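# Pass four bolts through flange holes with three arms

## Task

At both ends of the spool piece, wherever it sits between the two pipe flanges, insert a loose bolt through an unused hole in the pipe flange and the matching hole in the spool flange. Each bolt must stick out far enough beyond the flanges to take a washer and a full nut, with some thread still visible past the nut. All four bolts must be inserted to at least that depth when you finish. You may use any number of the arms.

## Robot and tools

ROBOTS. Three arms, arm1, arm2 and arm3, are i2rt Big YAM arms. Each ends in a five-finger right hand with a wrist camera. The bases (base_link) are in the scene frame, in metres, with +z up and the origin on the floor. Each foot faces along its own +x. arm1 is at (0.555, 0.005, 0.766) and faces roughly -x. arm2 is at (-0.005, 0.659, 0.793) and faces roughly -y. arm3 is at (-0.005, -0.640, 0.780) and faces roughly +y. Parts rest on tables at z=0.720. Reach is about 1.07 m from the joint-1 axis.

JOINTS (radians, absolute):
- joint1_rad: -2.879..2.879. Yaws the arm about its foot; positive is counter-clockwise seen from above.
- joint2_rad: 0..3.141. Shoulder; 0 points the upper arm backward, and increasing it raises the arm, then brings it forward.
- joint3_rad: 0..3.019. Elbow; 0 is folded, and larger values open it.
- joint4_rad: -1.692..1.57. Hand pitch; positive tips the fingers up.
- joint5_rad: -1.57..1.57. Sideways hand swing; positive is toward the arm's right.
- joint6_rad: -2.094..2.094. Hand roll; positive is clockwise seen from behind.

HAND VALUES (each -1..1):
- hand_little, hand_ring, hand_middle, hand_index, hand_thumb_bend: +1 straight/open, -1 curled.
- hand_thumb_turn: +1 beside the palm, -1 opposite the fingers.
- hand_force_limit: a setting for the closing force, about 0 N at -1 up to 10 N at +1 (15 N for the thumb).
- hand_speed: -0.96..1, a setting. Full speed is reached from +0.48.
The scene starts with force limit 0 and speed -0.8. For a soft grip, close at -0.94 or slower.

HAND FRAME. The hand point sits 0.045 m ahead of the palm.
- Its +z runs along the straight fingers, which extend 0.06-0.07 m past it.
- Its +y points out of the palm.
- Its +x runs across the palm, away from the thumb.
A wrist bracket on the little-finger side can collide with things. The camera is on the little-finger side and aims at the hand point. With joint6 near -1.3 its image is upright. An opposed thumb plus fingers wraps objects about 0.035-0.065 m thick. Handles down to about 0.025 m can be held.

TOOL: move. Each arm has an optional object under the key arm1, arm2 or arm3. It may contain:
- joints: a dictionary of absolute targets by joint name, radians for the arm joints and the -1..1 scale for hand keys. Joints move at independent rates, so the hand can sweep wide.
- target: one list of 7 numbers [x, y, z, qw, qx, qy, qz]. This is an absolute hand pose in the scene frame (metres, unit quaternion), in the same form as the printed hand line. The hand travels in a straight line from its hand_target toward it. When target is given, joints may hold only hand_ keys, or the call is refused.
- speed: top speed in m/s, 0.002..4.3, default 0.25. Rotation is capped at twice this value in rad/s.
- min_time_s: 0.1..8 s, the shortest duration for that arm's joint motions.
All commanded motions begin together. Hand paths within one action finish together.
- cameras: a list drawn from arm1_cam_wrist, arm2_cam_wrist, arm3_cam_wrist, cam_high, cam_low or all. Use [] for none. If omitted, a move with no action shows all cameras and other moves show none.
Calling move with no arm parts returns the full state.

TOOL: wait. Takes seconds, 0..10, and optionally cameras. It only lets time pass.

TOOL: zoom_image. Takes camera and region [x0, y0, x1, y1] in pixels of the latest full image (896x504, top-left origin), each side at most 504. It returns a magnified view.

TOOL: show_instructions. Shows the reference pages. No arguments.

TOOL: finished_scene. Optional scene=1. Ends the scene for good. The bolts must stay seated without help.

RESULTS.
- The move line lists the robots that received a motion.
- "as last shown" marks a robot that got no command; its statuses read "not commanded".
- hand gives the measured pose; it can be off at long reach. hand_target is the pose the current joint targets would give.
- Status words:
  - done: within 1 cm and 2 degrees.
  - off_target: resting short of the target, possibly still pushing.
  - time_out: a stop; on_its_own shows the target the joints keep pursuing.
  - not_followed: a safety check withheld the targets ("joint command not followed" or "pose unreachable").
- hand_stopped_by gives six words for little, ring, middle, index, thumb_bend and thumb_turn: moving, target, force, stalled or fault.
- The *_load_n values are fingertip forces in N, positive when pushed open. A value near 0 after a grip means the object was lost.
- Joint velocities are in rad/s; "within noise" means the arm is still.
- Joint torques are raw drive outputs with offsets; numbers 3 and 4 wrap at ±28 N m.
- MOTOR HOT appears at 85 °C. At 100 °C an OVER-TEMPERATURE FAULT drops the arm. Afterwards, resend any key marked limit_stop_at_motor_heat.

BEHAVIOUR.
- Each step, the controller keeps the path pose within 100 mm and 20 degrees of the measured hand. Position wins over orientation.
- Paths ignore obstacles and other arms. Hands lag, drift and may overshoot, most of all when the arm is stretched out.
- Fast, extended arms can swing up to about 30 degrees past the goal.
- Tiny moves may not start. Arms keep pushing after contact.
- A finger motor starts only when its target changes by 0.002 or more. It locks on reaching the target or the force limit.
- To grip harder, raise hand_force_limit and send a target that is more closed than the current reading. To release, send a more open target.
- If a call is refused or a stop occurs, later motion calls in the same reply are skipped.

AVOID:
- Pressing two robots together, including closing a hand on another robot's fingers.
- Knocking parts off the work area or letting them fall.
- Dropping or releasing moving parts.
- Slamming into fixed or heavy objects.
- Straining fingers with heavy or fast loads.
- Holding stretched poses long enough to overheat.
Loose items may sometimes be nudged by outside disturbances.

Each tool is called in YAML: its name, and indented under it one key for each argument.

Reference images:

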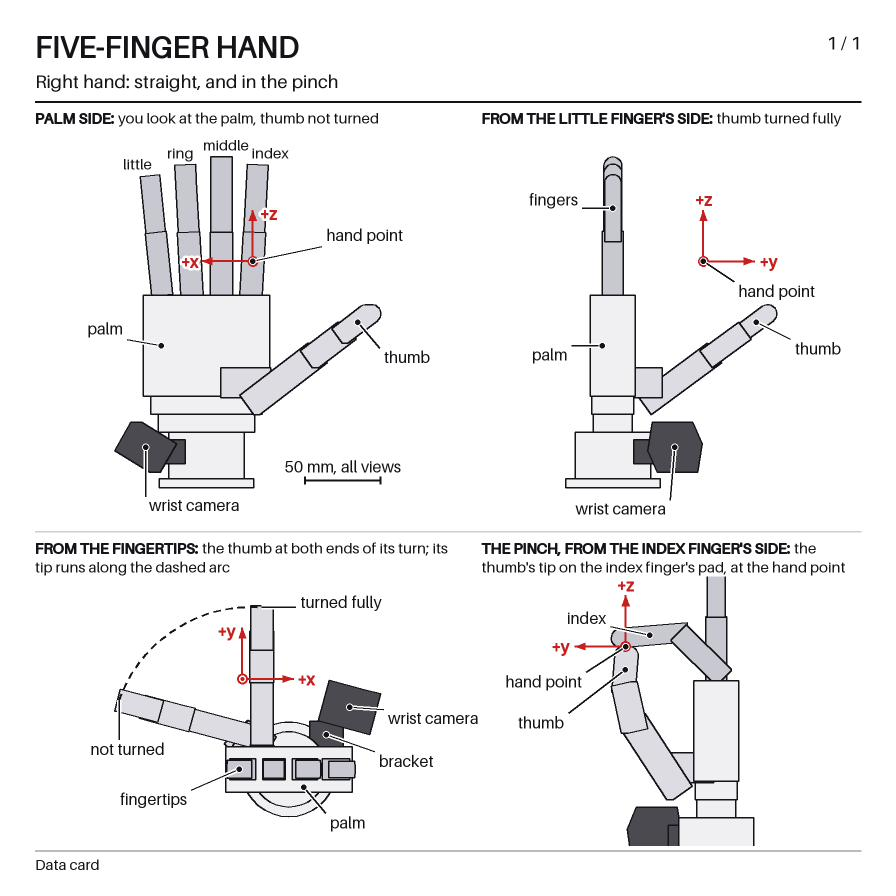

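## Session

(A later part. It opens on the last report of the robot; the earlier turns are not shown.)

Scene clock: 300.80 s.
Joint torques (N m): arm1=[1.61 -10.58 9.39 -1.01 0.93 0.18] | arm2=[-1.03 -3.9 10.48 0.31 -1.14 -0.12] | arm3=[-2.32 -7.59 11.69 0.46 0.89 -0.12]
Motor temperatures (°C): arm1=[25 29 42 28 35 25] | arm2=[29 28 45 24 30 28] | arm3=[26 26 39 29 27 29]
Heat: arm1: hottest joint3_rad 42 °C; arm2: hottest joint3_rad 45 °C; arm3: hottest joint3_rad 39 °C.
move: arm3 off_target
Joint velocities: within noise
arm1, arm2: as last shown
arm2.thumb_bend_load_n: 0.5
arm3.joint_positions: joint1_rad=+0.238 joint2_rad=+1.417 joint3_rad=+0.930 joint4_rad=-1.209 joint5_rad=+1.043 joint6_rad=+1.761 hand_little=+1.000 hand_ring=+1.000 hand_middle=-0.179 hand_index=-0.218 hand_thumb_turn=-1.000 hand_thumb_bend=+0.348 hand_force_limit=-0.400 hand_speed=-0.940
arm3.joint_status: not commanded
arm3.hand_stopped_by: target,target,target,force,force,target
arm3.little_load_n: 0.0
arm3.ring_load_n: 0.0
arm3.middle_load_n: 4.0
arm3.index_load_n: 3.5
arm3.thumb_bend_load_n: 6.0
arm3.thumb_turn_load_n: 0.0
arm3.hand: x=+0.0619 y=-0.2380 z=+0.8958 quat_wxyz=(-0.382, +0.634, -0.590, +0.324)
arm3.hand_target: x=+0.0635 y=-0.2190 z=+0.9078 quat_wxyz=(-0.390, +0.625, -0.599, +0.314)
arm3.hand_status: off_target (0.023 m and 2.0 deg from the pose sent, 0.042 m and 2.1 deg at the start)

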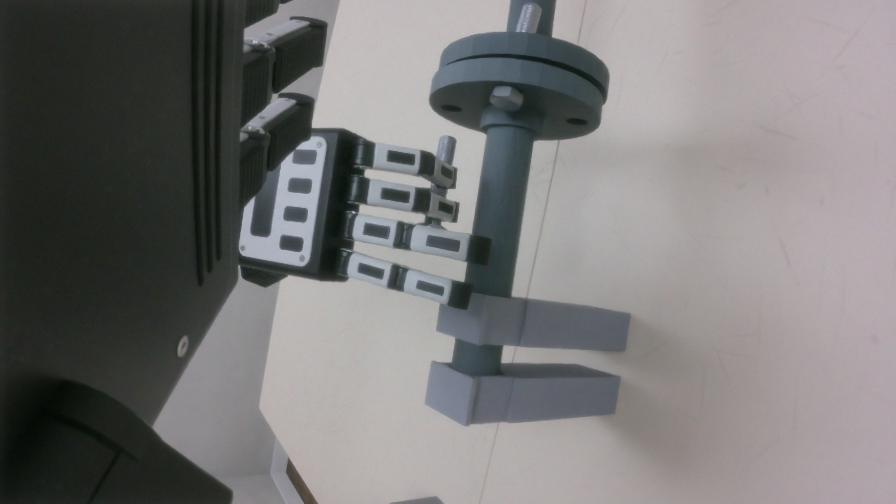

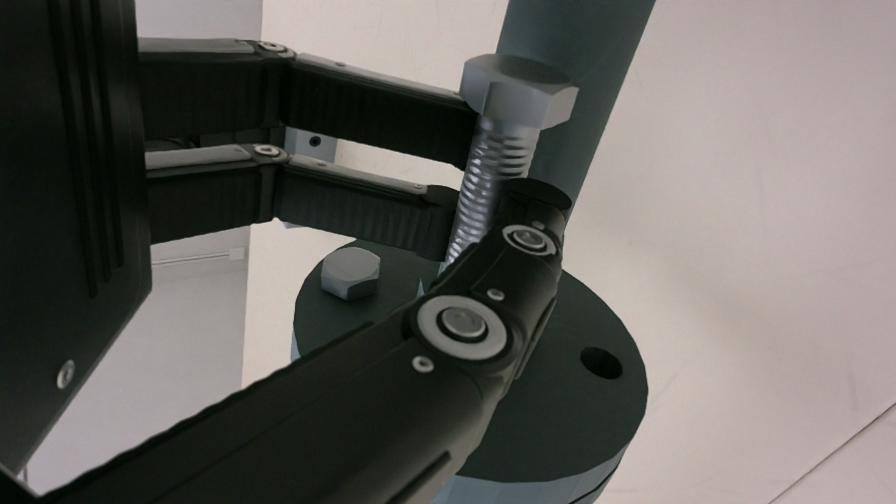

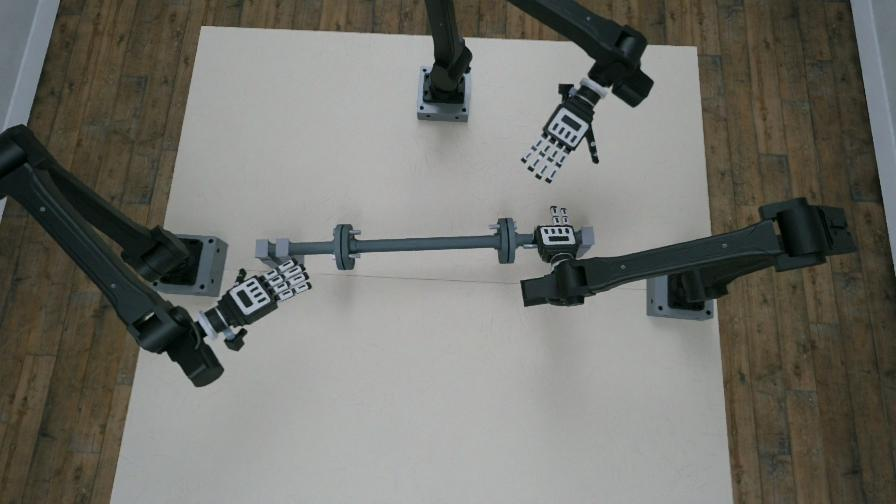

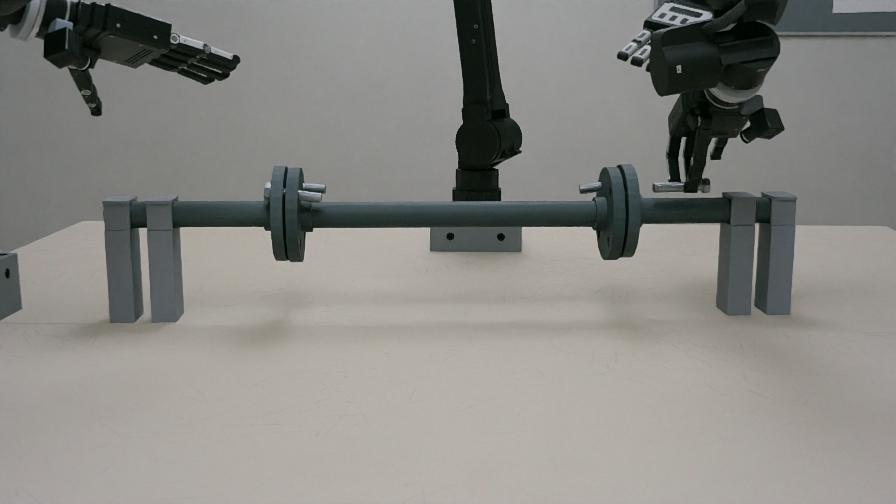

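move:
  arm3: {"target":[0.0580,-0.2020,0.9105,0.39033,-0.62537,0.59849,-0.31361],"speed":0.05}
  cameras: ["arm1_cam_wrist","cam_high","cam_low"]

zoom_image:
  camera: "cam_low"
  region: [590, 150, 690, 250]

zoom_image:
  camera: "arm1_cam_wrist"
  region: [400, 20, 620, 240]

zoom_image:
  camera: "cam_high"
  region: [490, 200, 560, 290]

Scene clock: 311.57 s.
Joint torques (N m): arm1=[1.61 -10.58 9.39 -1.02 0.92 0.18] | arm2=[-0.91 -3.96 10.54 0.34 -1.18 -0.11] | arm3=[-1.67 -8.18 11.77 -0.29 0.86 -0.02]
Motor temperatures (°C): arm1=[25 29 41 28 35 25] | arm2=[29 29 45 24 30 28] | arm3=[26 26 42 29 27 29]
Heat: arm1: hottest joint3_rad 41 °C; arm2: hottest joint3_rad 45 °C; arm3: hottest joint3_rad 42 °C.
move: arm3 off_target
Joint velocities: within noise
arm1, arm2: as last shown
arm1.middle_load_n: -0.5
arm2.thumb_bend_load_n: 0.0
arm2.thumb_turn_load_n: -0.5
arm3.joint_positions: joint1_rad=+0.238 joint2_rad=+1.456 joint3_rad=+0.982 joint4_rad=-1.209 joint5_rad=+1.043 joint6_rad=+1.760 hand_little=+1.000 hand_ring=+1.000 hand_middle=-0.179 hand_index=-0.218 hand_thumb_turn=-1.000 hand_thumb_bend=+0.348 hand_force_limit=-0.400 hand_speed=-0.940
arm3.joint_status: not commanded
arm3.hand_stopped_by: target,target,target,force,force,target
arm3.little_load_n: 0.0
arm3.ring_load_n: 0.0
arm3.middle_load_n: 4.0
arm3.index_load_n: 3.5
arm3.thumb_bend_load_n: 5.5
arm3.thumb_turn_load_n: 0.0
arm3.hand: x=+0.0581 y=-0.2183 z=+0.8998 quat_wxyz=(-0.385, +0.632, -0.592, +0.319)
arm3.hand_target: x=+0.0581 y=-0.2026 z=+0.9107 quat_wxyz=(-0.391, +0.625, -0.599, +0.313)
arm3.hand_status: off_target (0.019 m and 1.3 deg from the pose sent, 0.039 m and 2.0 deg at the start)

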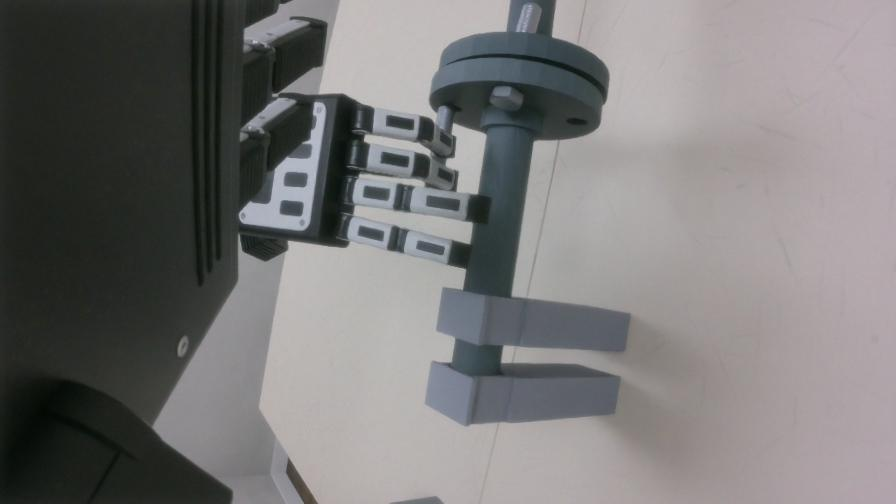

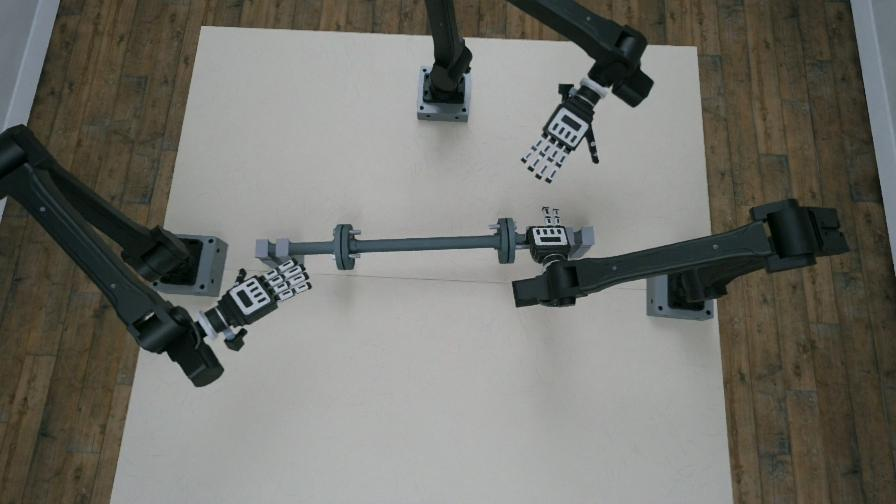

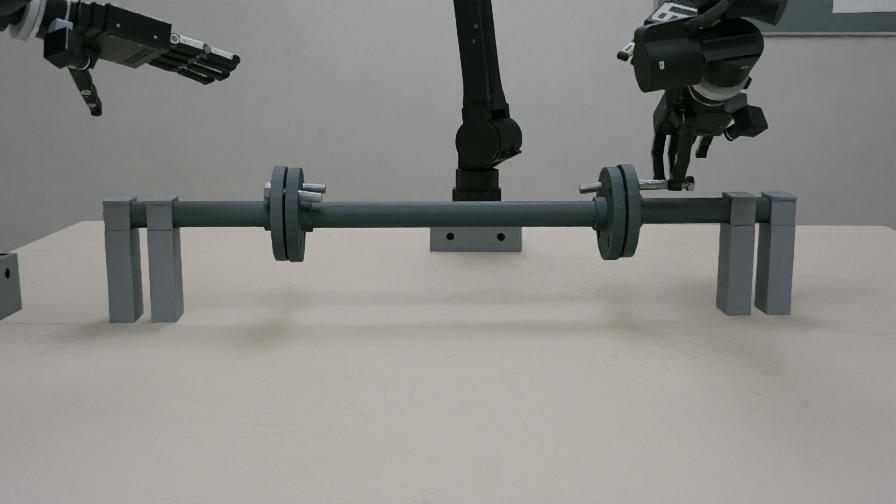

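Scaled by 5.040.

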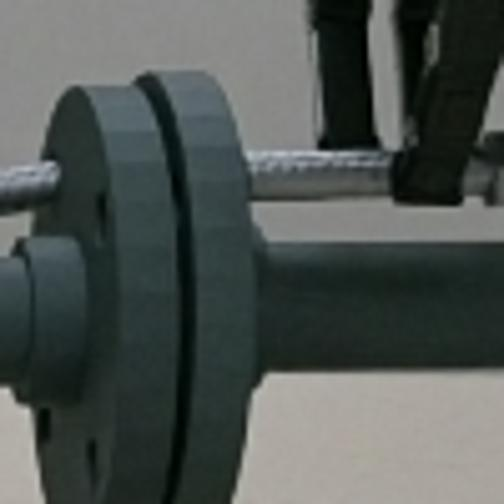

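Scaled by 2.291.

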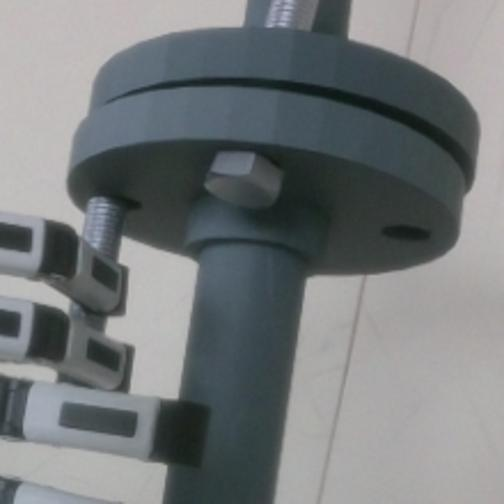

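Scaled by 5.600.

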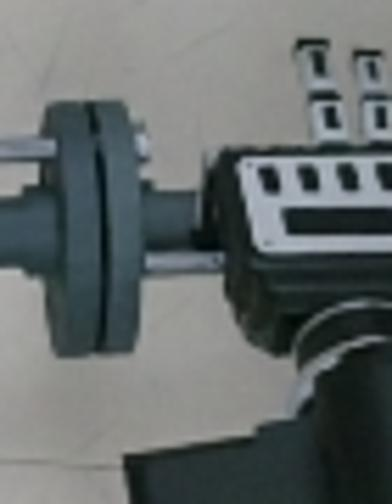

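move:
  arm3: {"target": [0.0580, -0.2020, 0.9070, 0.39033, -0.62537, 0.59849, -0.31361], "speed": 0.015}
  cameras: ["arm1_cam_wrist", "cam_low"]

zoom_image:
  camera: "arm1_cam_wrist"
  region: [400, 20, 620, 240]

zoom_image:
  camera: "cam_low"
  region: [590, 150, 690, 250]

Scene clock: 313.57 s.
Joint torques (N m): arm1=[1.55 -10.58 9.39 -1.02 0.92 0.18] | arm2=[-0.97 -4.48 10.41 0.23 -1.13 -0.15] | arm3=[-1.61 -8.12 11.33 0.02 0.86 0]
Motor temperatures (°C): arm1=[25 29 41 28 35 25] | arm2=[29 29 45 24 30 28] | arm3=[26 26 42 29 27 29]
Heat: arm1: hottest joint3_rad 41 °C; arm2: hottest joint3_rad 45 °C; arm3: hottest joint3_rad 42 °C.
move: arm3 off_target
Joint velocities: within noise
arm1, arm2: as last shown
arm1.middle_load_n: 0.0
arm2.middle_load_n: -0.5
arm3.joint_positions: joint1_rad=+0.238 joint2_rad=+1.459 joint3_rad=+0.982 joint4_rad=-1.209 joint5_rad=+1.043 joint6_rad=+1.760 hand_little=+1.000 hand_ring=+1.000 hand_middle=-0.179 hand_index=-0.218 hand_thumb_turn=-1.000 hand_thumb_bend=+0.348 hand_force_limit=-0.400 hand_speed=-0.940
arm3.joint_status: not commanded
arm3.hand_stopped_by: target,target,target,force,force,target
arm3.little_load_n: 0.0
arm3.ring_load_n: 0.0
arm3.middle_load_n: 4.0
arm3.index_load_n: 3.5
arm3.thumb_bend_load_n: 6.0
arm3.thumb_turn_load_n: 0.0
arm3.hand: x=+0.0581 y=-0.2183 z=+0.8986 quat_wxyz=(-0.384, +0.632, -0.592, +0.320)
arm3.hand_target: x=+0.0580 y=-0.2026 z=+0.9072 quat_wxyz=(-0.391, +0.625, -0.599, +0.313)
arm3.hand_status: off_target (0.018 m and 1.5 deg from the pose sent, 0.018 m and 1.4 deg at the start)

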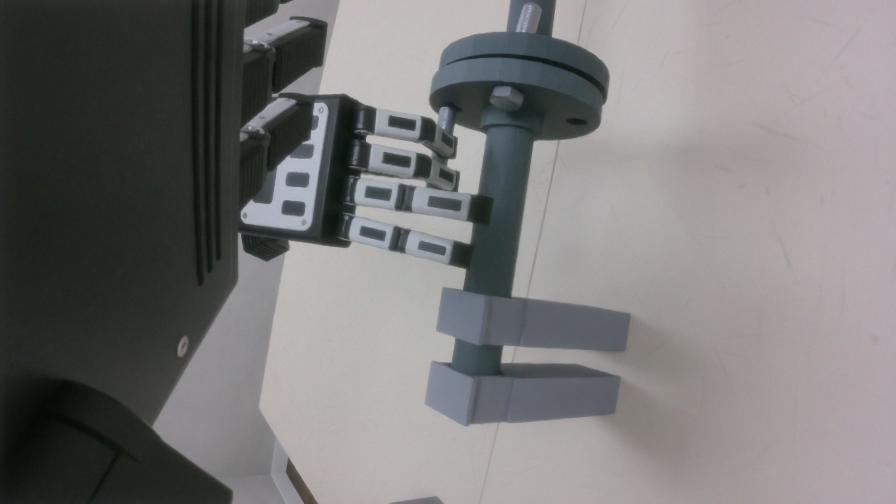

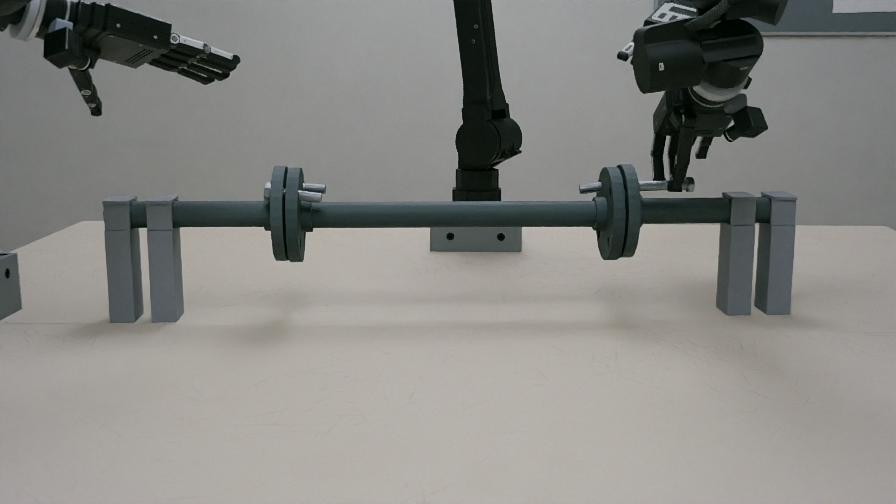

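Scaled by 2.291.

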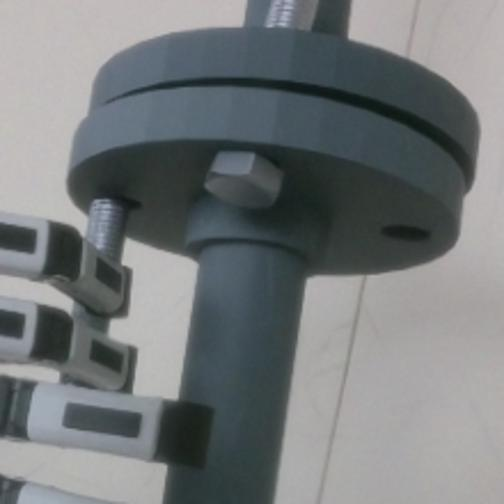

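Scaled by 5.040.

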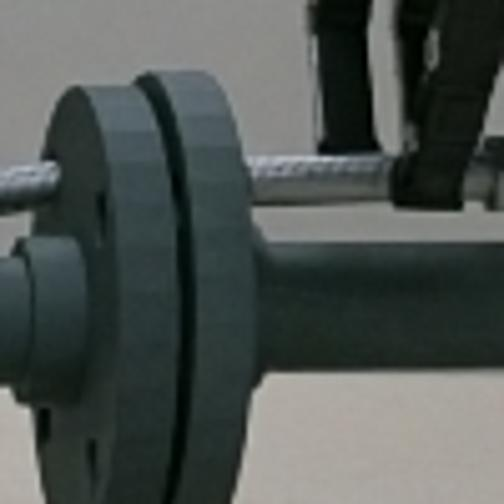

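move:
  arm3: {"target": [0.0580, -0.2020, 0.9035, 0.39033, -0.62537, 0.59849, -0.31361], "speed": 0.012}
  cameras: ["arm1_cam_wrist", "cam_low"]

zoom_image:
  camera: "arm1_cam_wrist"
  region: [400, 20, 620, 240]

zoom_image:
  camera: "cam_low"
  region: [590, 150, 690, 250]

Scene clock: 314.93 s.
Joint torques (N m): arm1=[1.55 -10.58 9.39 -1.02 0.93 0.18] | arm2=[-1.26 -3.55 10.5 0.39 -1.12 -0.11] | arm3=[-1.67 -8.18 10.95 0.35 0.85 0.01]
Motor temperatures (°C): arm1=[25 29 40 28 35 25] | arm2=[29 29 45 24 30 28] | arm3=[26 26 42 29 28 29]
Heat: arm1: hottest joint3_rad 40 °C; arm2: hottest joint3_rad 45 °C; arm3: hottest joint3_rad 42 °C.
move: arm3 off_target
Joint velocities: within noise
arm1, arm2: as last shown
arm2.middle_load_n: 0.0
arm2.thumb_turn_load_n: 0.0
arm3.joint_positions: joint1_rad=+0.238 joint2_rad=+1.464 joint3_rad=+0.982 joint4_rad=-1.209 joint5_rad=+1.043 joint6_rad=+1.760 hand_little=+1.000 hand_ring=+1.000 hand_middle=-0.179 hand_index=-0.218 hand_thumb_turn=-1.000 hand_thumb_bend=+0.348 hand_force_limit=-0.400 hand_speed=-0.940
arm3.joint_status: not commanded
arm3.hand_stopped_by: target,target,target,force,force,target
arm3.little_load_n: 0.0
arm3.ring_load_n: 0.0
arm3.middle_load_n: 3.5
arm3.index_load_n: 3.5
arm3.thumb_bend_load_n: 6.0
arm3.thumb_turn_load_n: 0.0
arm3.hand: x=+0.0581 y=-0.2184 z=+0.8967 quat_wxyz=(-0.383, +0.633, -0.591, +0.322)
arm3.hand_target: x=+0.0580 y=-0.2025 z=+0.9037 quat_wxyz=(-0.390, +0.625, -0.599, +0.313)
arm3.hand_status: off_target (0.018 m and 1.8 deg from the pose sent, 0.017 m and 1.5 deg at the start)

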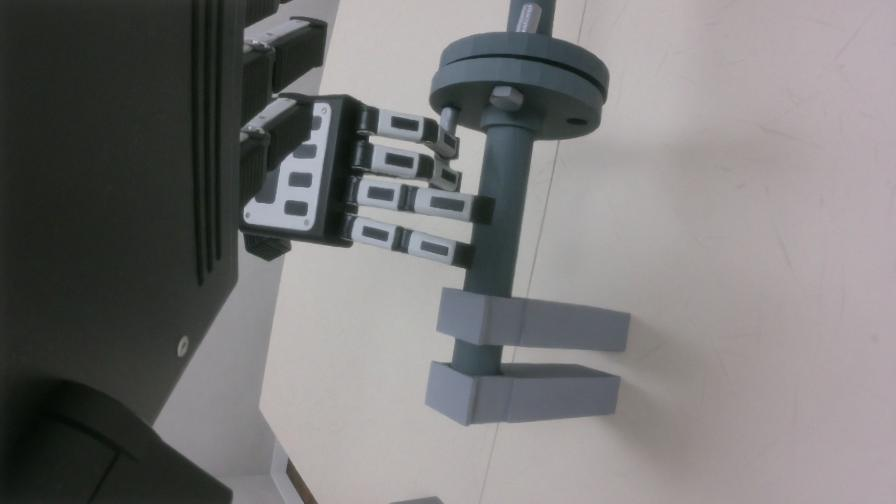

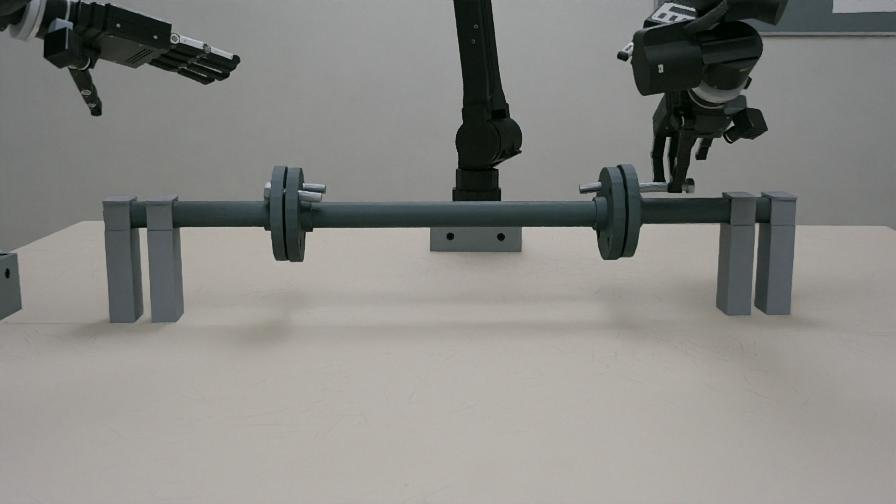

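Scaled by 2.291.

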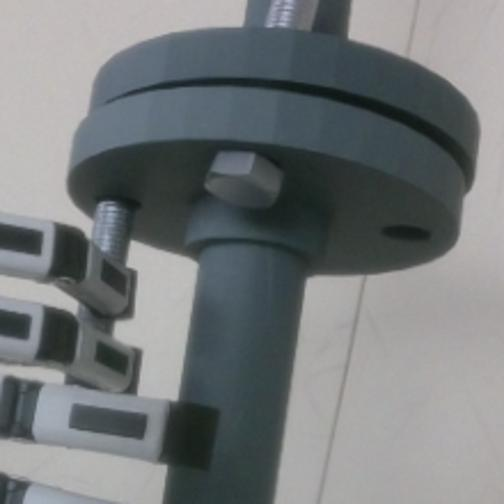

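Scaled by 5.040.

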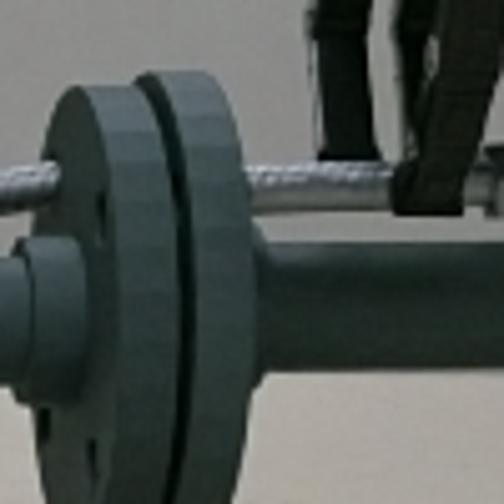

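move:
  arm3: {"target": [0.0580, -0.2020, 0.9010, 0.39033, -0.62537, 0.59849, -0.31361], "speed": 0.012}
  cameras: ["arm1_cam_wrist", "cam_low"]

zoom_image:
  camera: "arm1_cam_wrist"
  region: [400, 20, 620, 240]

zoom_image:
  camera: "cam_low"
  region: [590, 150, 690, 250]

Scene clock: 316.07 s.
Joint torques (N m): arm1=[1.55 -10.58 9.37 -1.02 0.93 0.17] | arm2=[-0.79 -3.6 10.37 0.24 -1.12 -0.12] | arm3=[-1.55 -8.18 10.66 0.43 0.85 0]
Motor temperatures (°C): arm1=[25 29 40 28 35 25] | arm2=[29 29 45 24 30 28] | arm3=[26 26 42 29 28 29]
Heat: arm1: hottest joint3_rad 40 °C; arm2: hottest joint3_rad 45 °C; arm3: hottest joint3_rad 42 °C.
move: arm3 off_target
Joint velocities: within noise
arm1: as last shown
arm2.joint_positions: joint1_rad=-0.795 joint2_rad=+1.108 joint3_rad=+0.794 joint4_rad=-1.073 joint5_rad=-1.269 joint6_rad=-1.634 hand_little=+1.000 hand_ring=+1.000 hand_middle=+1.000 hand_index=+1.000 hand_thumb_turn=+1.000 hand_thumb_bend=+1.000 hand_force_limit=+0.000 hand_speed=-0.800
arm2.joint_status: not commanded
arm2.hand_stopped_by: target,target,target,target,target,target
arm2.little_load_n: 0.0
arm2.ring_load_n: -0.5
arm2.middle_load_n: 0.0
arm2.index_load_n: -0.5
arm2.thumb_bend_load_n: 0.0
arm2.thumb_turn_load_n: 0.0
arm2.hand: x=-0.0962 y=+0.3442 z=+0.9864 quat_wxyz=(-0.127, +0.372, -0.710, +0.584)
arm2.hand_target: x=-0.1047 y=+0.3392 z=+1.0000 quat_wxyz=(-0.112, +0.380, -0.704, +0.589)
arm2.hand_status: not commanded
arm3.joint_positions: joint1_rad=+0.238 joint2_rad=+1.467 joint3_rad=+0.982 joint4_rad=-1.204 joint5_rad=+1.043 joint6_rad=+1.760 hand_little=+1.000 hand_ring=+1.000 hand_middle=-0.179 hand_index=-0.218 hand_thumb_turn=-1.000 hand_thumb_bend=+0.348 hand_force_limit=-0.400 hand_speed=-0.940
arm3.joint_status: not commanded
arm3.hand_stopped_by: target,target,target,force,force,target
arm3.little_load_n: 0.0
arm3.ring_load_n: 0.0
arm3.middle_load_n: 4.0
arm3.index_load_n: 3.5
arm3.thumb_bend_load_n: 6.0
arm3.thumb_turn_load_n: -0.5
arm3.hand: x=+0.0579 y=-0.2173 z=+0.8956 quat_wxyz=(-0.384, +0.633, -0.591, +0.321)
arm3.hand_target: x=+0.0580 y=-0.2025 z=+0.9012 quat_wxyz=(-0.390, +0.625, -0.599, +0.313)
arm3.hand_status: off_target (0.016 m and 1.7 deg from the pose sent, 0.017 m and 1.8 deg at the start)

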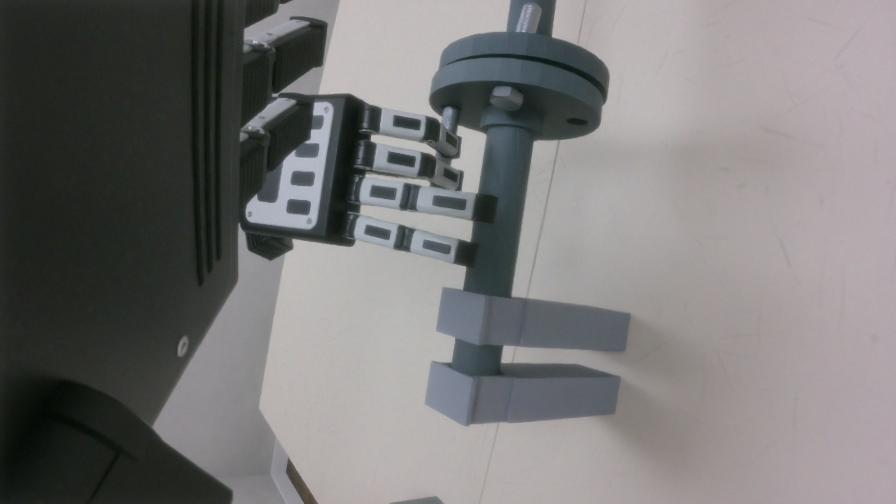

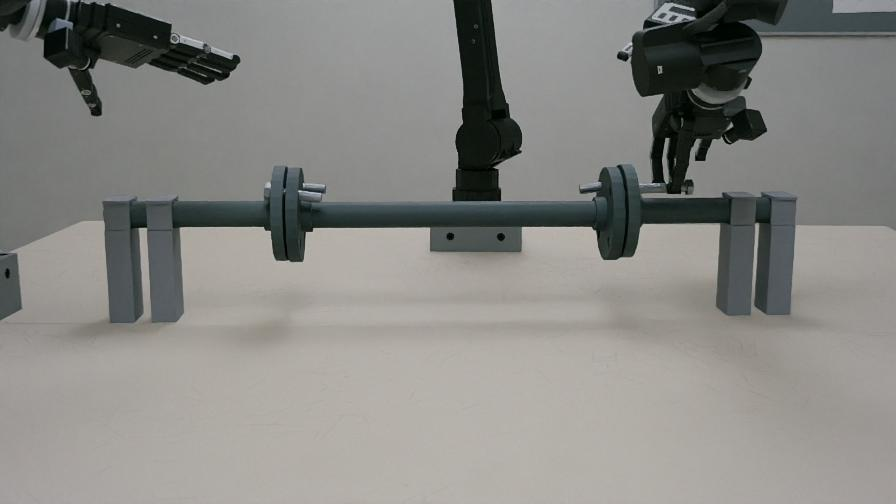

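Scaled by 2.291.

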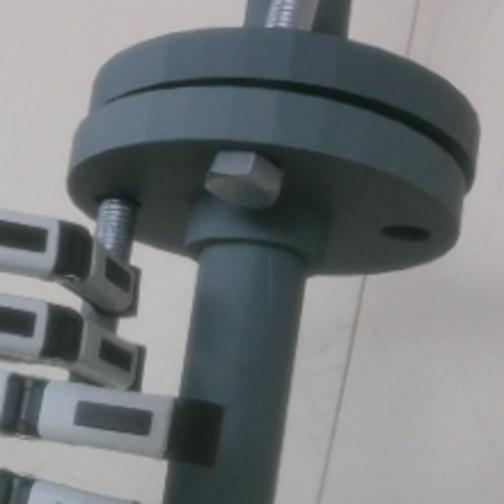

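Scaled by 5.040.

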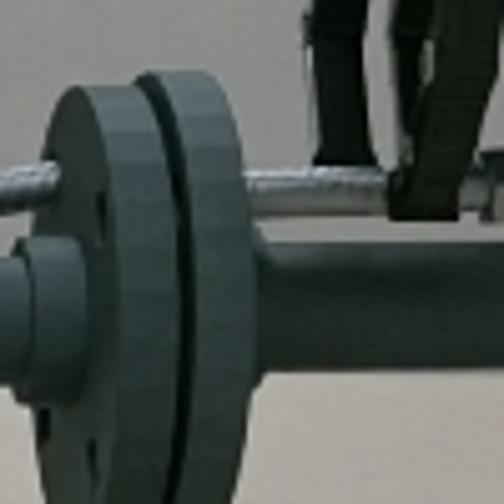

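zoom_image:
  camera: "arm1_cam_wrist"
  region: [425, 85, 485, 145]

Scaled by 8.400.

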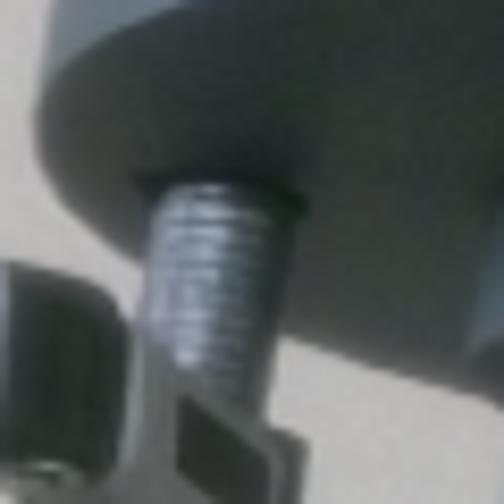

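move:
  arm3: {"target": [0.0573, -0.1940, 0.9010, 0.39033, -0.62537, 0.59849, -0.31361], "speed": 0.015}
  cameras: ["arm1_cam_wrist", "cam_low"]

zoom_image:
  camera: "arm1_cam_wrist"
  region: [425, 85, 485, 145]

zoom_image:
  camera: "cam_low"
  region: [590, 150, 690, 250]

Scene clock: 317.53 s.
Joint torques (N m): arm1=[1.55 -10.58 9.39 -1.02 0.92 0.18] | arm2=[-0.85 -3.9 10.45 0.25 -1.18 -0.08] | arm3=[-1.85 -8.47 11.81 0.39 0.86 -0.04]
Motor temperatures (°C): arm1=[25 29 40 28 35 25] | arm2=[29 29 45 24 30 28] | arm3=[26 26 42 29 28 29]
Heat: arm1: hottest joint3_rad 40 °C; arm2: hottest joint3_rad 45 °C; arm3: hottest joint3_rad 42 °C.
move: arm3 off_target
Joint velocities: within noise
arm1, arm2: as last shown
arm1.thumb_turn_load_n: -0.5
arm2.ring_load_n: 0.0
arm2.index_load_n: 0.0
arm3.joint_positions: joint1_rad=+0.238 joint2_rad=+1.485 joint3_rad=+0.986 joint4_rad=-1.204 joint5_rad=+1.043 joint6_rad=+1.760 hand_little=+1.000 hand_ring=+1.000 hand_middle=-0.179 hand_index=-0.218 hand_thumb_turn=-1.000 hand_thumb_bend=+0.348 hand_force_limit=-0.400 hand_speed=-0.940
arm3.joint_status: not commanded
arm3.hand_stopped_by: target,target,target,force,force,target
arm3.little_load_n: 0.0
arm3.ring_load_n: 0.0
arm3.middle_load_n: 4.0
arm3.index_load_n: 3.0
arm3.thumb_bend_load_n: 6.0
arm3.thumb_turn_load_n: 0.0
arm3.hand: x=+0.0576 y=-0.2160 z=+0.8902 quat_wxyz=(-0.380, +0.635, -0.588, +0.326)
arm3.hand_target: x=+0.0573 y=-0.1951 z=+0.9015 quat_wxyz=(-0.391, +0.625, -0.599, +0.313)
arm3.hand_status: off_target (0.025 m and 2.5 deg from the pose sent, 0.024 m and 1.7 deg at the start)

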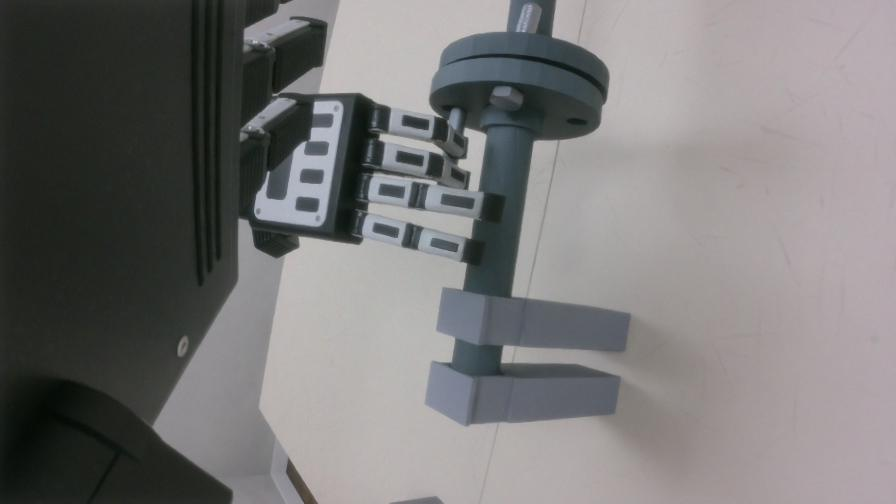

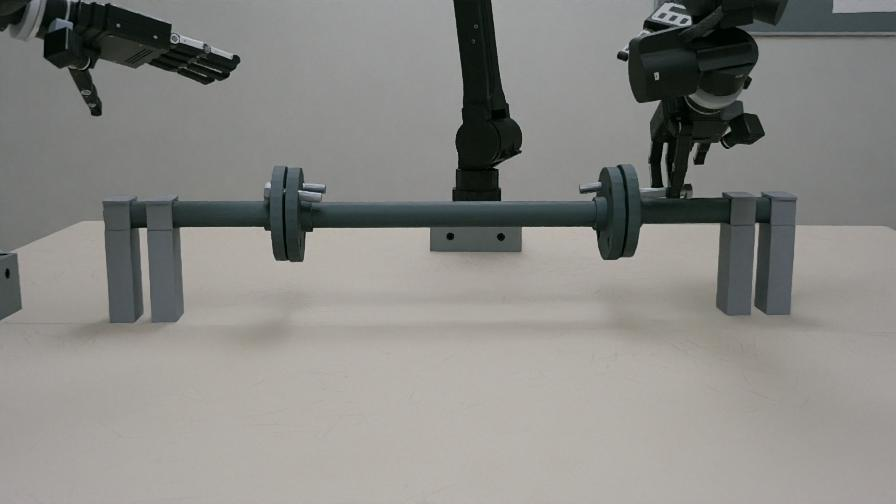

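Scaled by 8.400.

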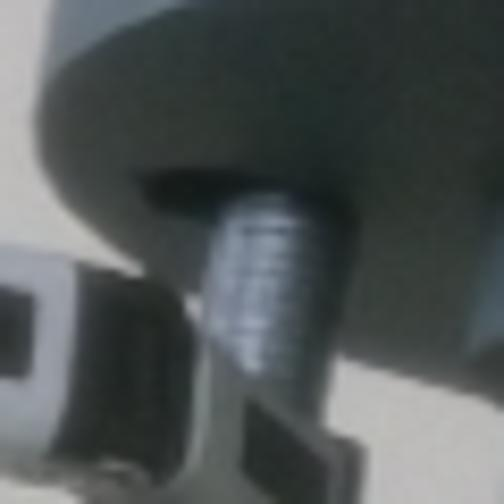

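Scaled by 5.040.

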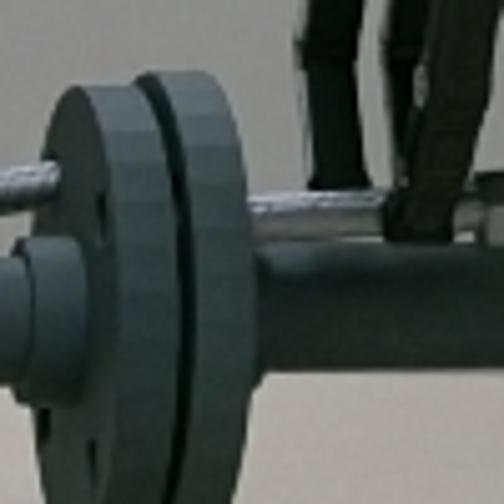

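move:
  arm3: {"target": [0.0573, -0.1940, 0.9060, 0.39033, -0.62537, 0.59849, -0.31361], "speed": 0.012}
  cameras: ["arm1_cam_wrist", "cam_low"]

zoom_image:
  camera: "arm1_cam_wrist"
  region: [425, 85, 485, 145]

zoom_image:
  camera: "cam_low"
  region: [590, 150, 690, 250]

Scene clock: 319.60 s.
Joint torques (N m): arm1=[1.55 -10.58 9.37 -1.01 0.93 0.18] | arm2=[-1.03 -4.19 10.47 0.4 -1.17 -0.11] | arm3=[-1.85 -9.11 12.3 -0.05 0.86 -0.04]
Motor temperatures (°C): arm1=[25 29 40 28 35 25] | arm2=[29 29 45 24 30 28] | arm3=[26 26 42 29 28 29]
Heat: arm1: hottest joint3_rad 40 °C; arm2: hottest joint3_rad 45 °C; arm3: hottest joint3_rad 42 °C.
move: arm3 off_target
Joint velocities: within noise
arm1.joint_positions: joint1_rad=+1.133 joint2_rad=+1.417 joint3_rad=+1.254 joint4_rad=-1.680 joint5_rad=+1.125 joint6_rad=+1.673 hand_little=+1.000 hand_ring=+1.000 hand_middle=+1.000 hand_index=+1.000 hand_thumb_turn=+1.000 hand_thumb_bend=+1.000 hand_force_limit=-0.300 hand_speed=+0.000
arm1.joint_status: not commanded
arm1.hand_stopped_by: target,target,target,target,target,target
arm1.little_load_n: 0.0
arm1.ring_load_n: 0.0
arm1.middle_load_n: -0.5
arm1.index_load_n: 0.0
arm1.thumb_bend_load_n: 0.0
arm1.thumb_turn_load_n: 0.0
arm1.hand: x=+0.2515 y=-0.2797 z=+1.0074 quat_wxyz=(-0.499, +0.695, +0.473, -0.209)
arm1.hand_target: x=+0.2496 y=-0.2893 z=+1.0196 quat_wxyz=(-0.491, +0.702, +0.466, -0.221)
arm1.hand_status: not commanded
arm2: as last shown
arm3.joint_positions: joint1_rad=+0.238 joint2_rad=+1.485 joint3_rad=+0.986 joint4_rad=-1.204 joint5_rad=+1.043 joint6_rad=+1.760 hand_little=+1.000 hand_ring=+1.000 hand_middle=-0.179 hand_index=-0.218 hand_thumb_turn=-1.000 hand_thumb_bend=+0.348 hand_force_limit=-0.400 hand_speed=-0.940
arm3.joint_status: not commanded
arm3.hand_stopped_by: target,target,target,force,force,target
arm3.little_load_n: 0.0
arm3.ring_load_n: 0.0
arm3.middle_load_n: 4.0
arm3.index_load_n: 3.0
arm3.thumb_bend_load_n: 6.0
arm3.thumb_turn_load_n: 0.0
arm3.hand: x=+0.0576 y=-0.2160 z=+0.8902 quat_wxyz=(-0.380, +0.635, -0.588, +0.326)
arm3.hand_target: x=+0.0574 y=-0.1952 z=+0.9065 quat_wxyz=(-0.391, +0.625, -0.598, +0.313)
arm3.hand_status: off_target (0.027 m and 2.5 deg from the pose sent, 0.027 m and 2.5 deg at the start)

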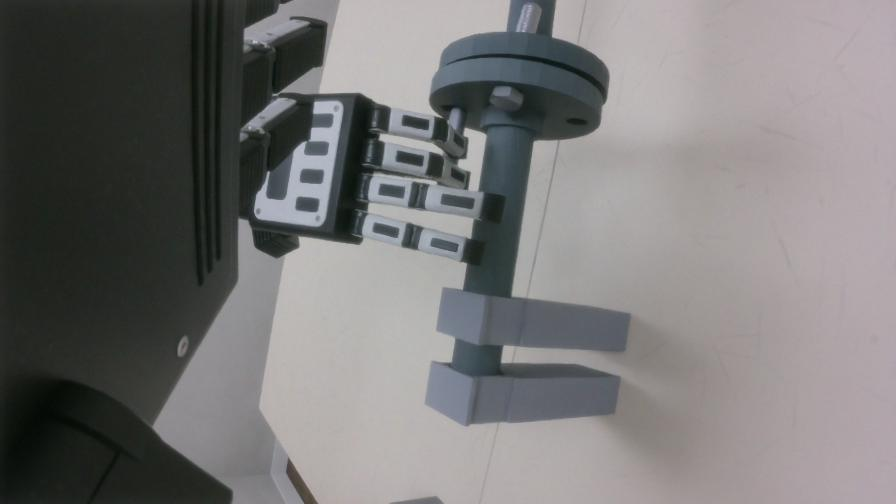

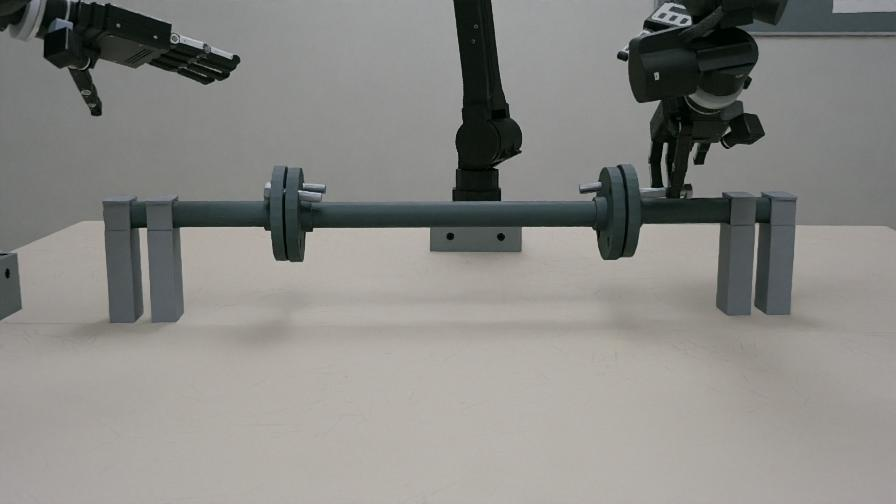

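Scaled by 8.400.

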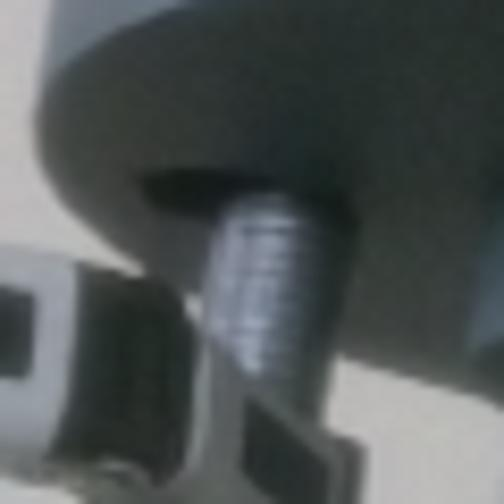

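Scaled by 5.040.

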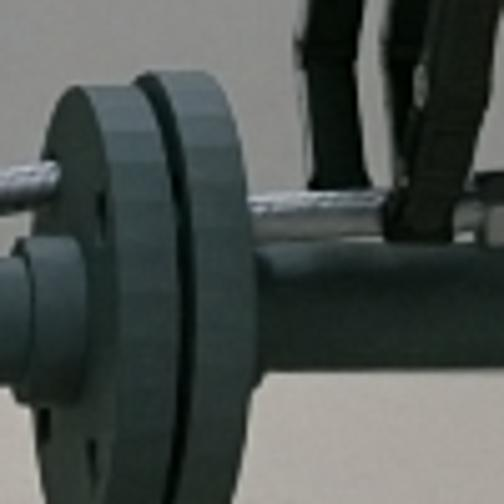

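move:
  arm3: {"target": [0.0577, -0.1990, 0.9110, 0.39033, -0.62537, 0.59849, -0.31361], "speed": 0.012}
  cameras: ["arm1_cam_wrist"]

zoom_image:
  camera: "arm1_cam_wrist"
  region: [425, 85, 485, 145]

Scene clock: 320.80 s.
Joint torques (N m): arm1=[1.61 -10.52 9.39 -1.02 0.93 0.18] | arm2=[-0.91 -3.78 10.41 0.49 -1.11 -0.14] | arm3=[-1.73 -10.4 11.9 -0.35 0.86 -0.01]
Motor temperatures (°C): arm1=[25 29 40 28 35 25] | arm2=[29 29 45 24 30 28] | arm3=[26 26 43 29 28 29]
Heat: arm1: hottest joint3_rad 40 °C; arm2: hottest joint3_rad 45 °C; arm3: hottest joint3_rad 43 °C.
move: arm3 off_target
Joint velocities: within noise
arm1, arm2: as last shown
arm1.middle_load_n: 0.0
arm2.middle_load_n: -0.5
arm3.joint_positions: joint1_rad=+0.238 joint2_rad=+1.485 joint3_rad=+0.986 joint4_rad=-1.211 joint5_rad=+1.043 joint6_rad=+1.760 hand_little=+1.000 hand_ring=+1.000 hand_middle=-0.179 hand_index=-0.218 hand_thumb_turn=-1.000 hand_thumb_bend=+0.348 hand_force_limit=-0.400 hand_speed=-0.940
arm3.joint_status: not commanded
arm3.hand_stopped_by: target,target,target,force,force,target
arm3.little_load_n: 0.0
arm3.ring_load_n: 0.0
arm3.middle_load_n: 4.0
arm3.index_load_n: 3.0
arm3.thumb_bend_load_n: 6.0
arm3.thumb_turn_load_n: 0.0
arm3.hand: x=+0.0580 y=-0.2177 z=+0.8901 quat_wxyz=(-0.378, +0.636, -0.587, +0.329)
arm3.hand_target: x=+0.0579 y=-0.2001 z=+0.9113 quat_wxyz=(-0.390, +0.625, -0.598, +0.313)
arm3.hand_status: off_target (0.028 m and 2.9 deg from the pose sent, 0.027 m and 2.5 deg at the start)

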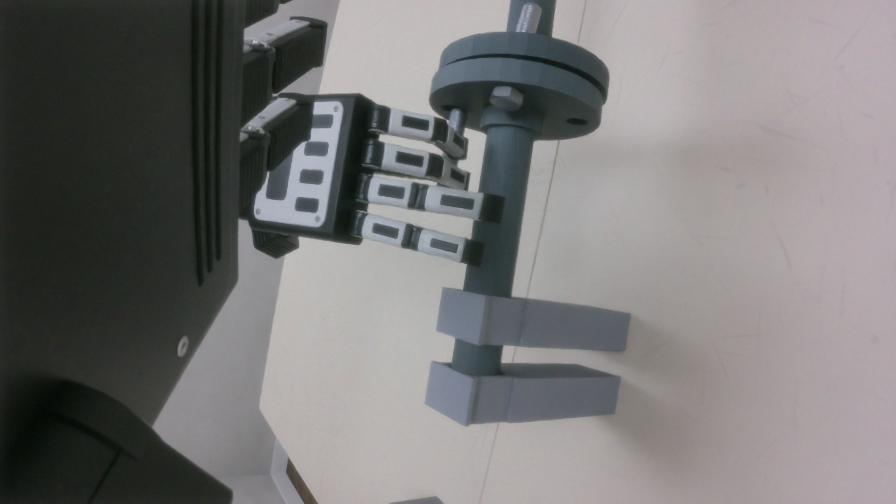

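Scaled by 8.400.

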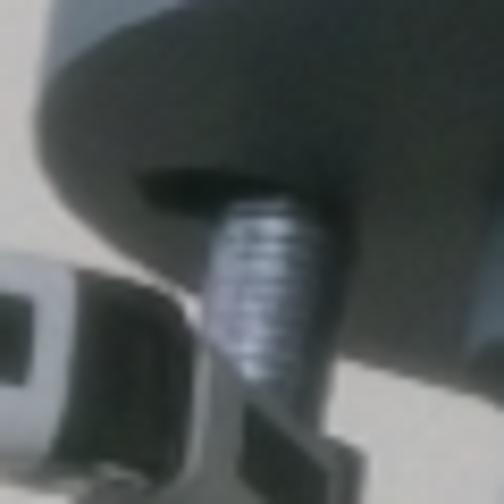

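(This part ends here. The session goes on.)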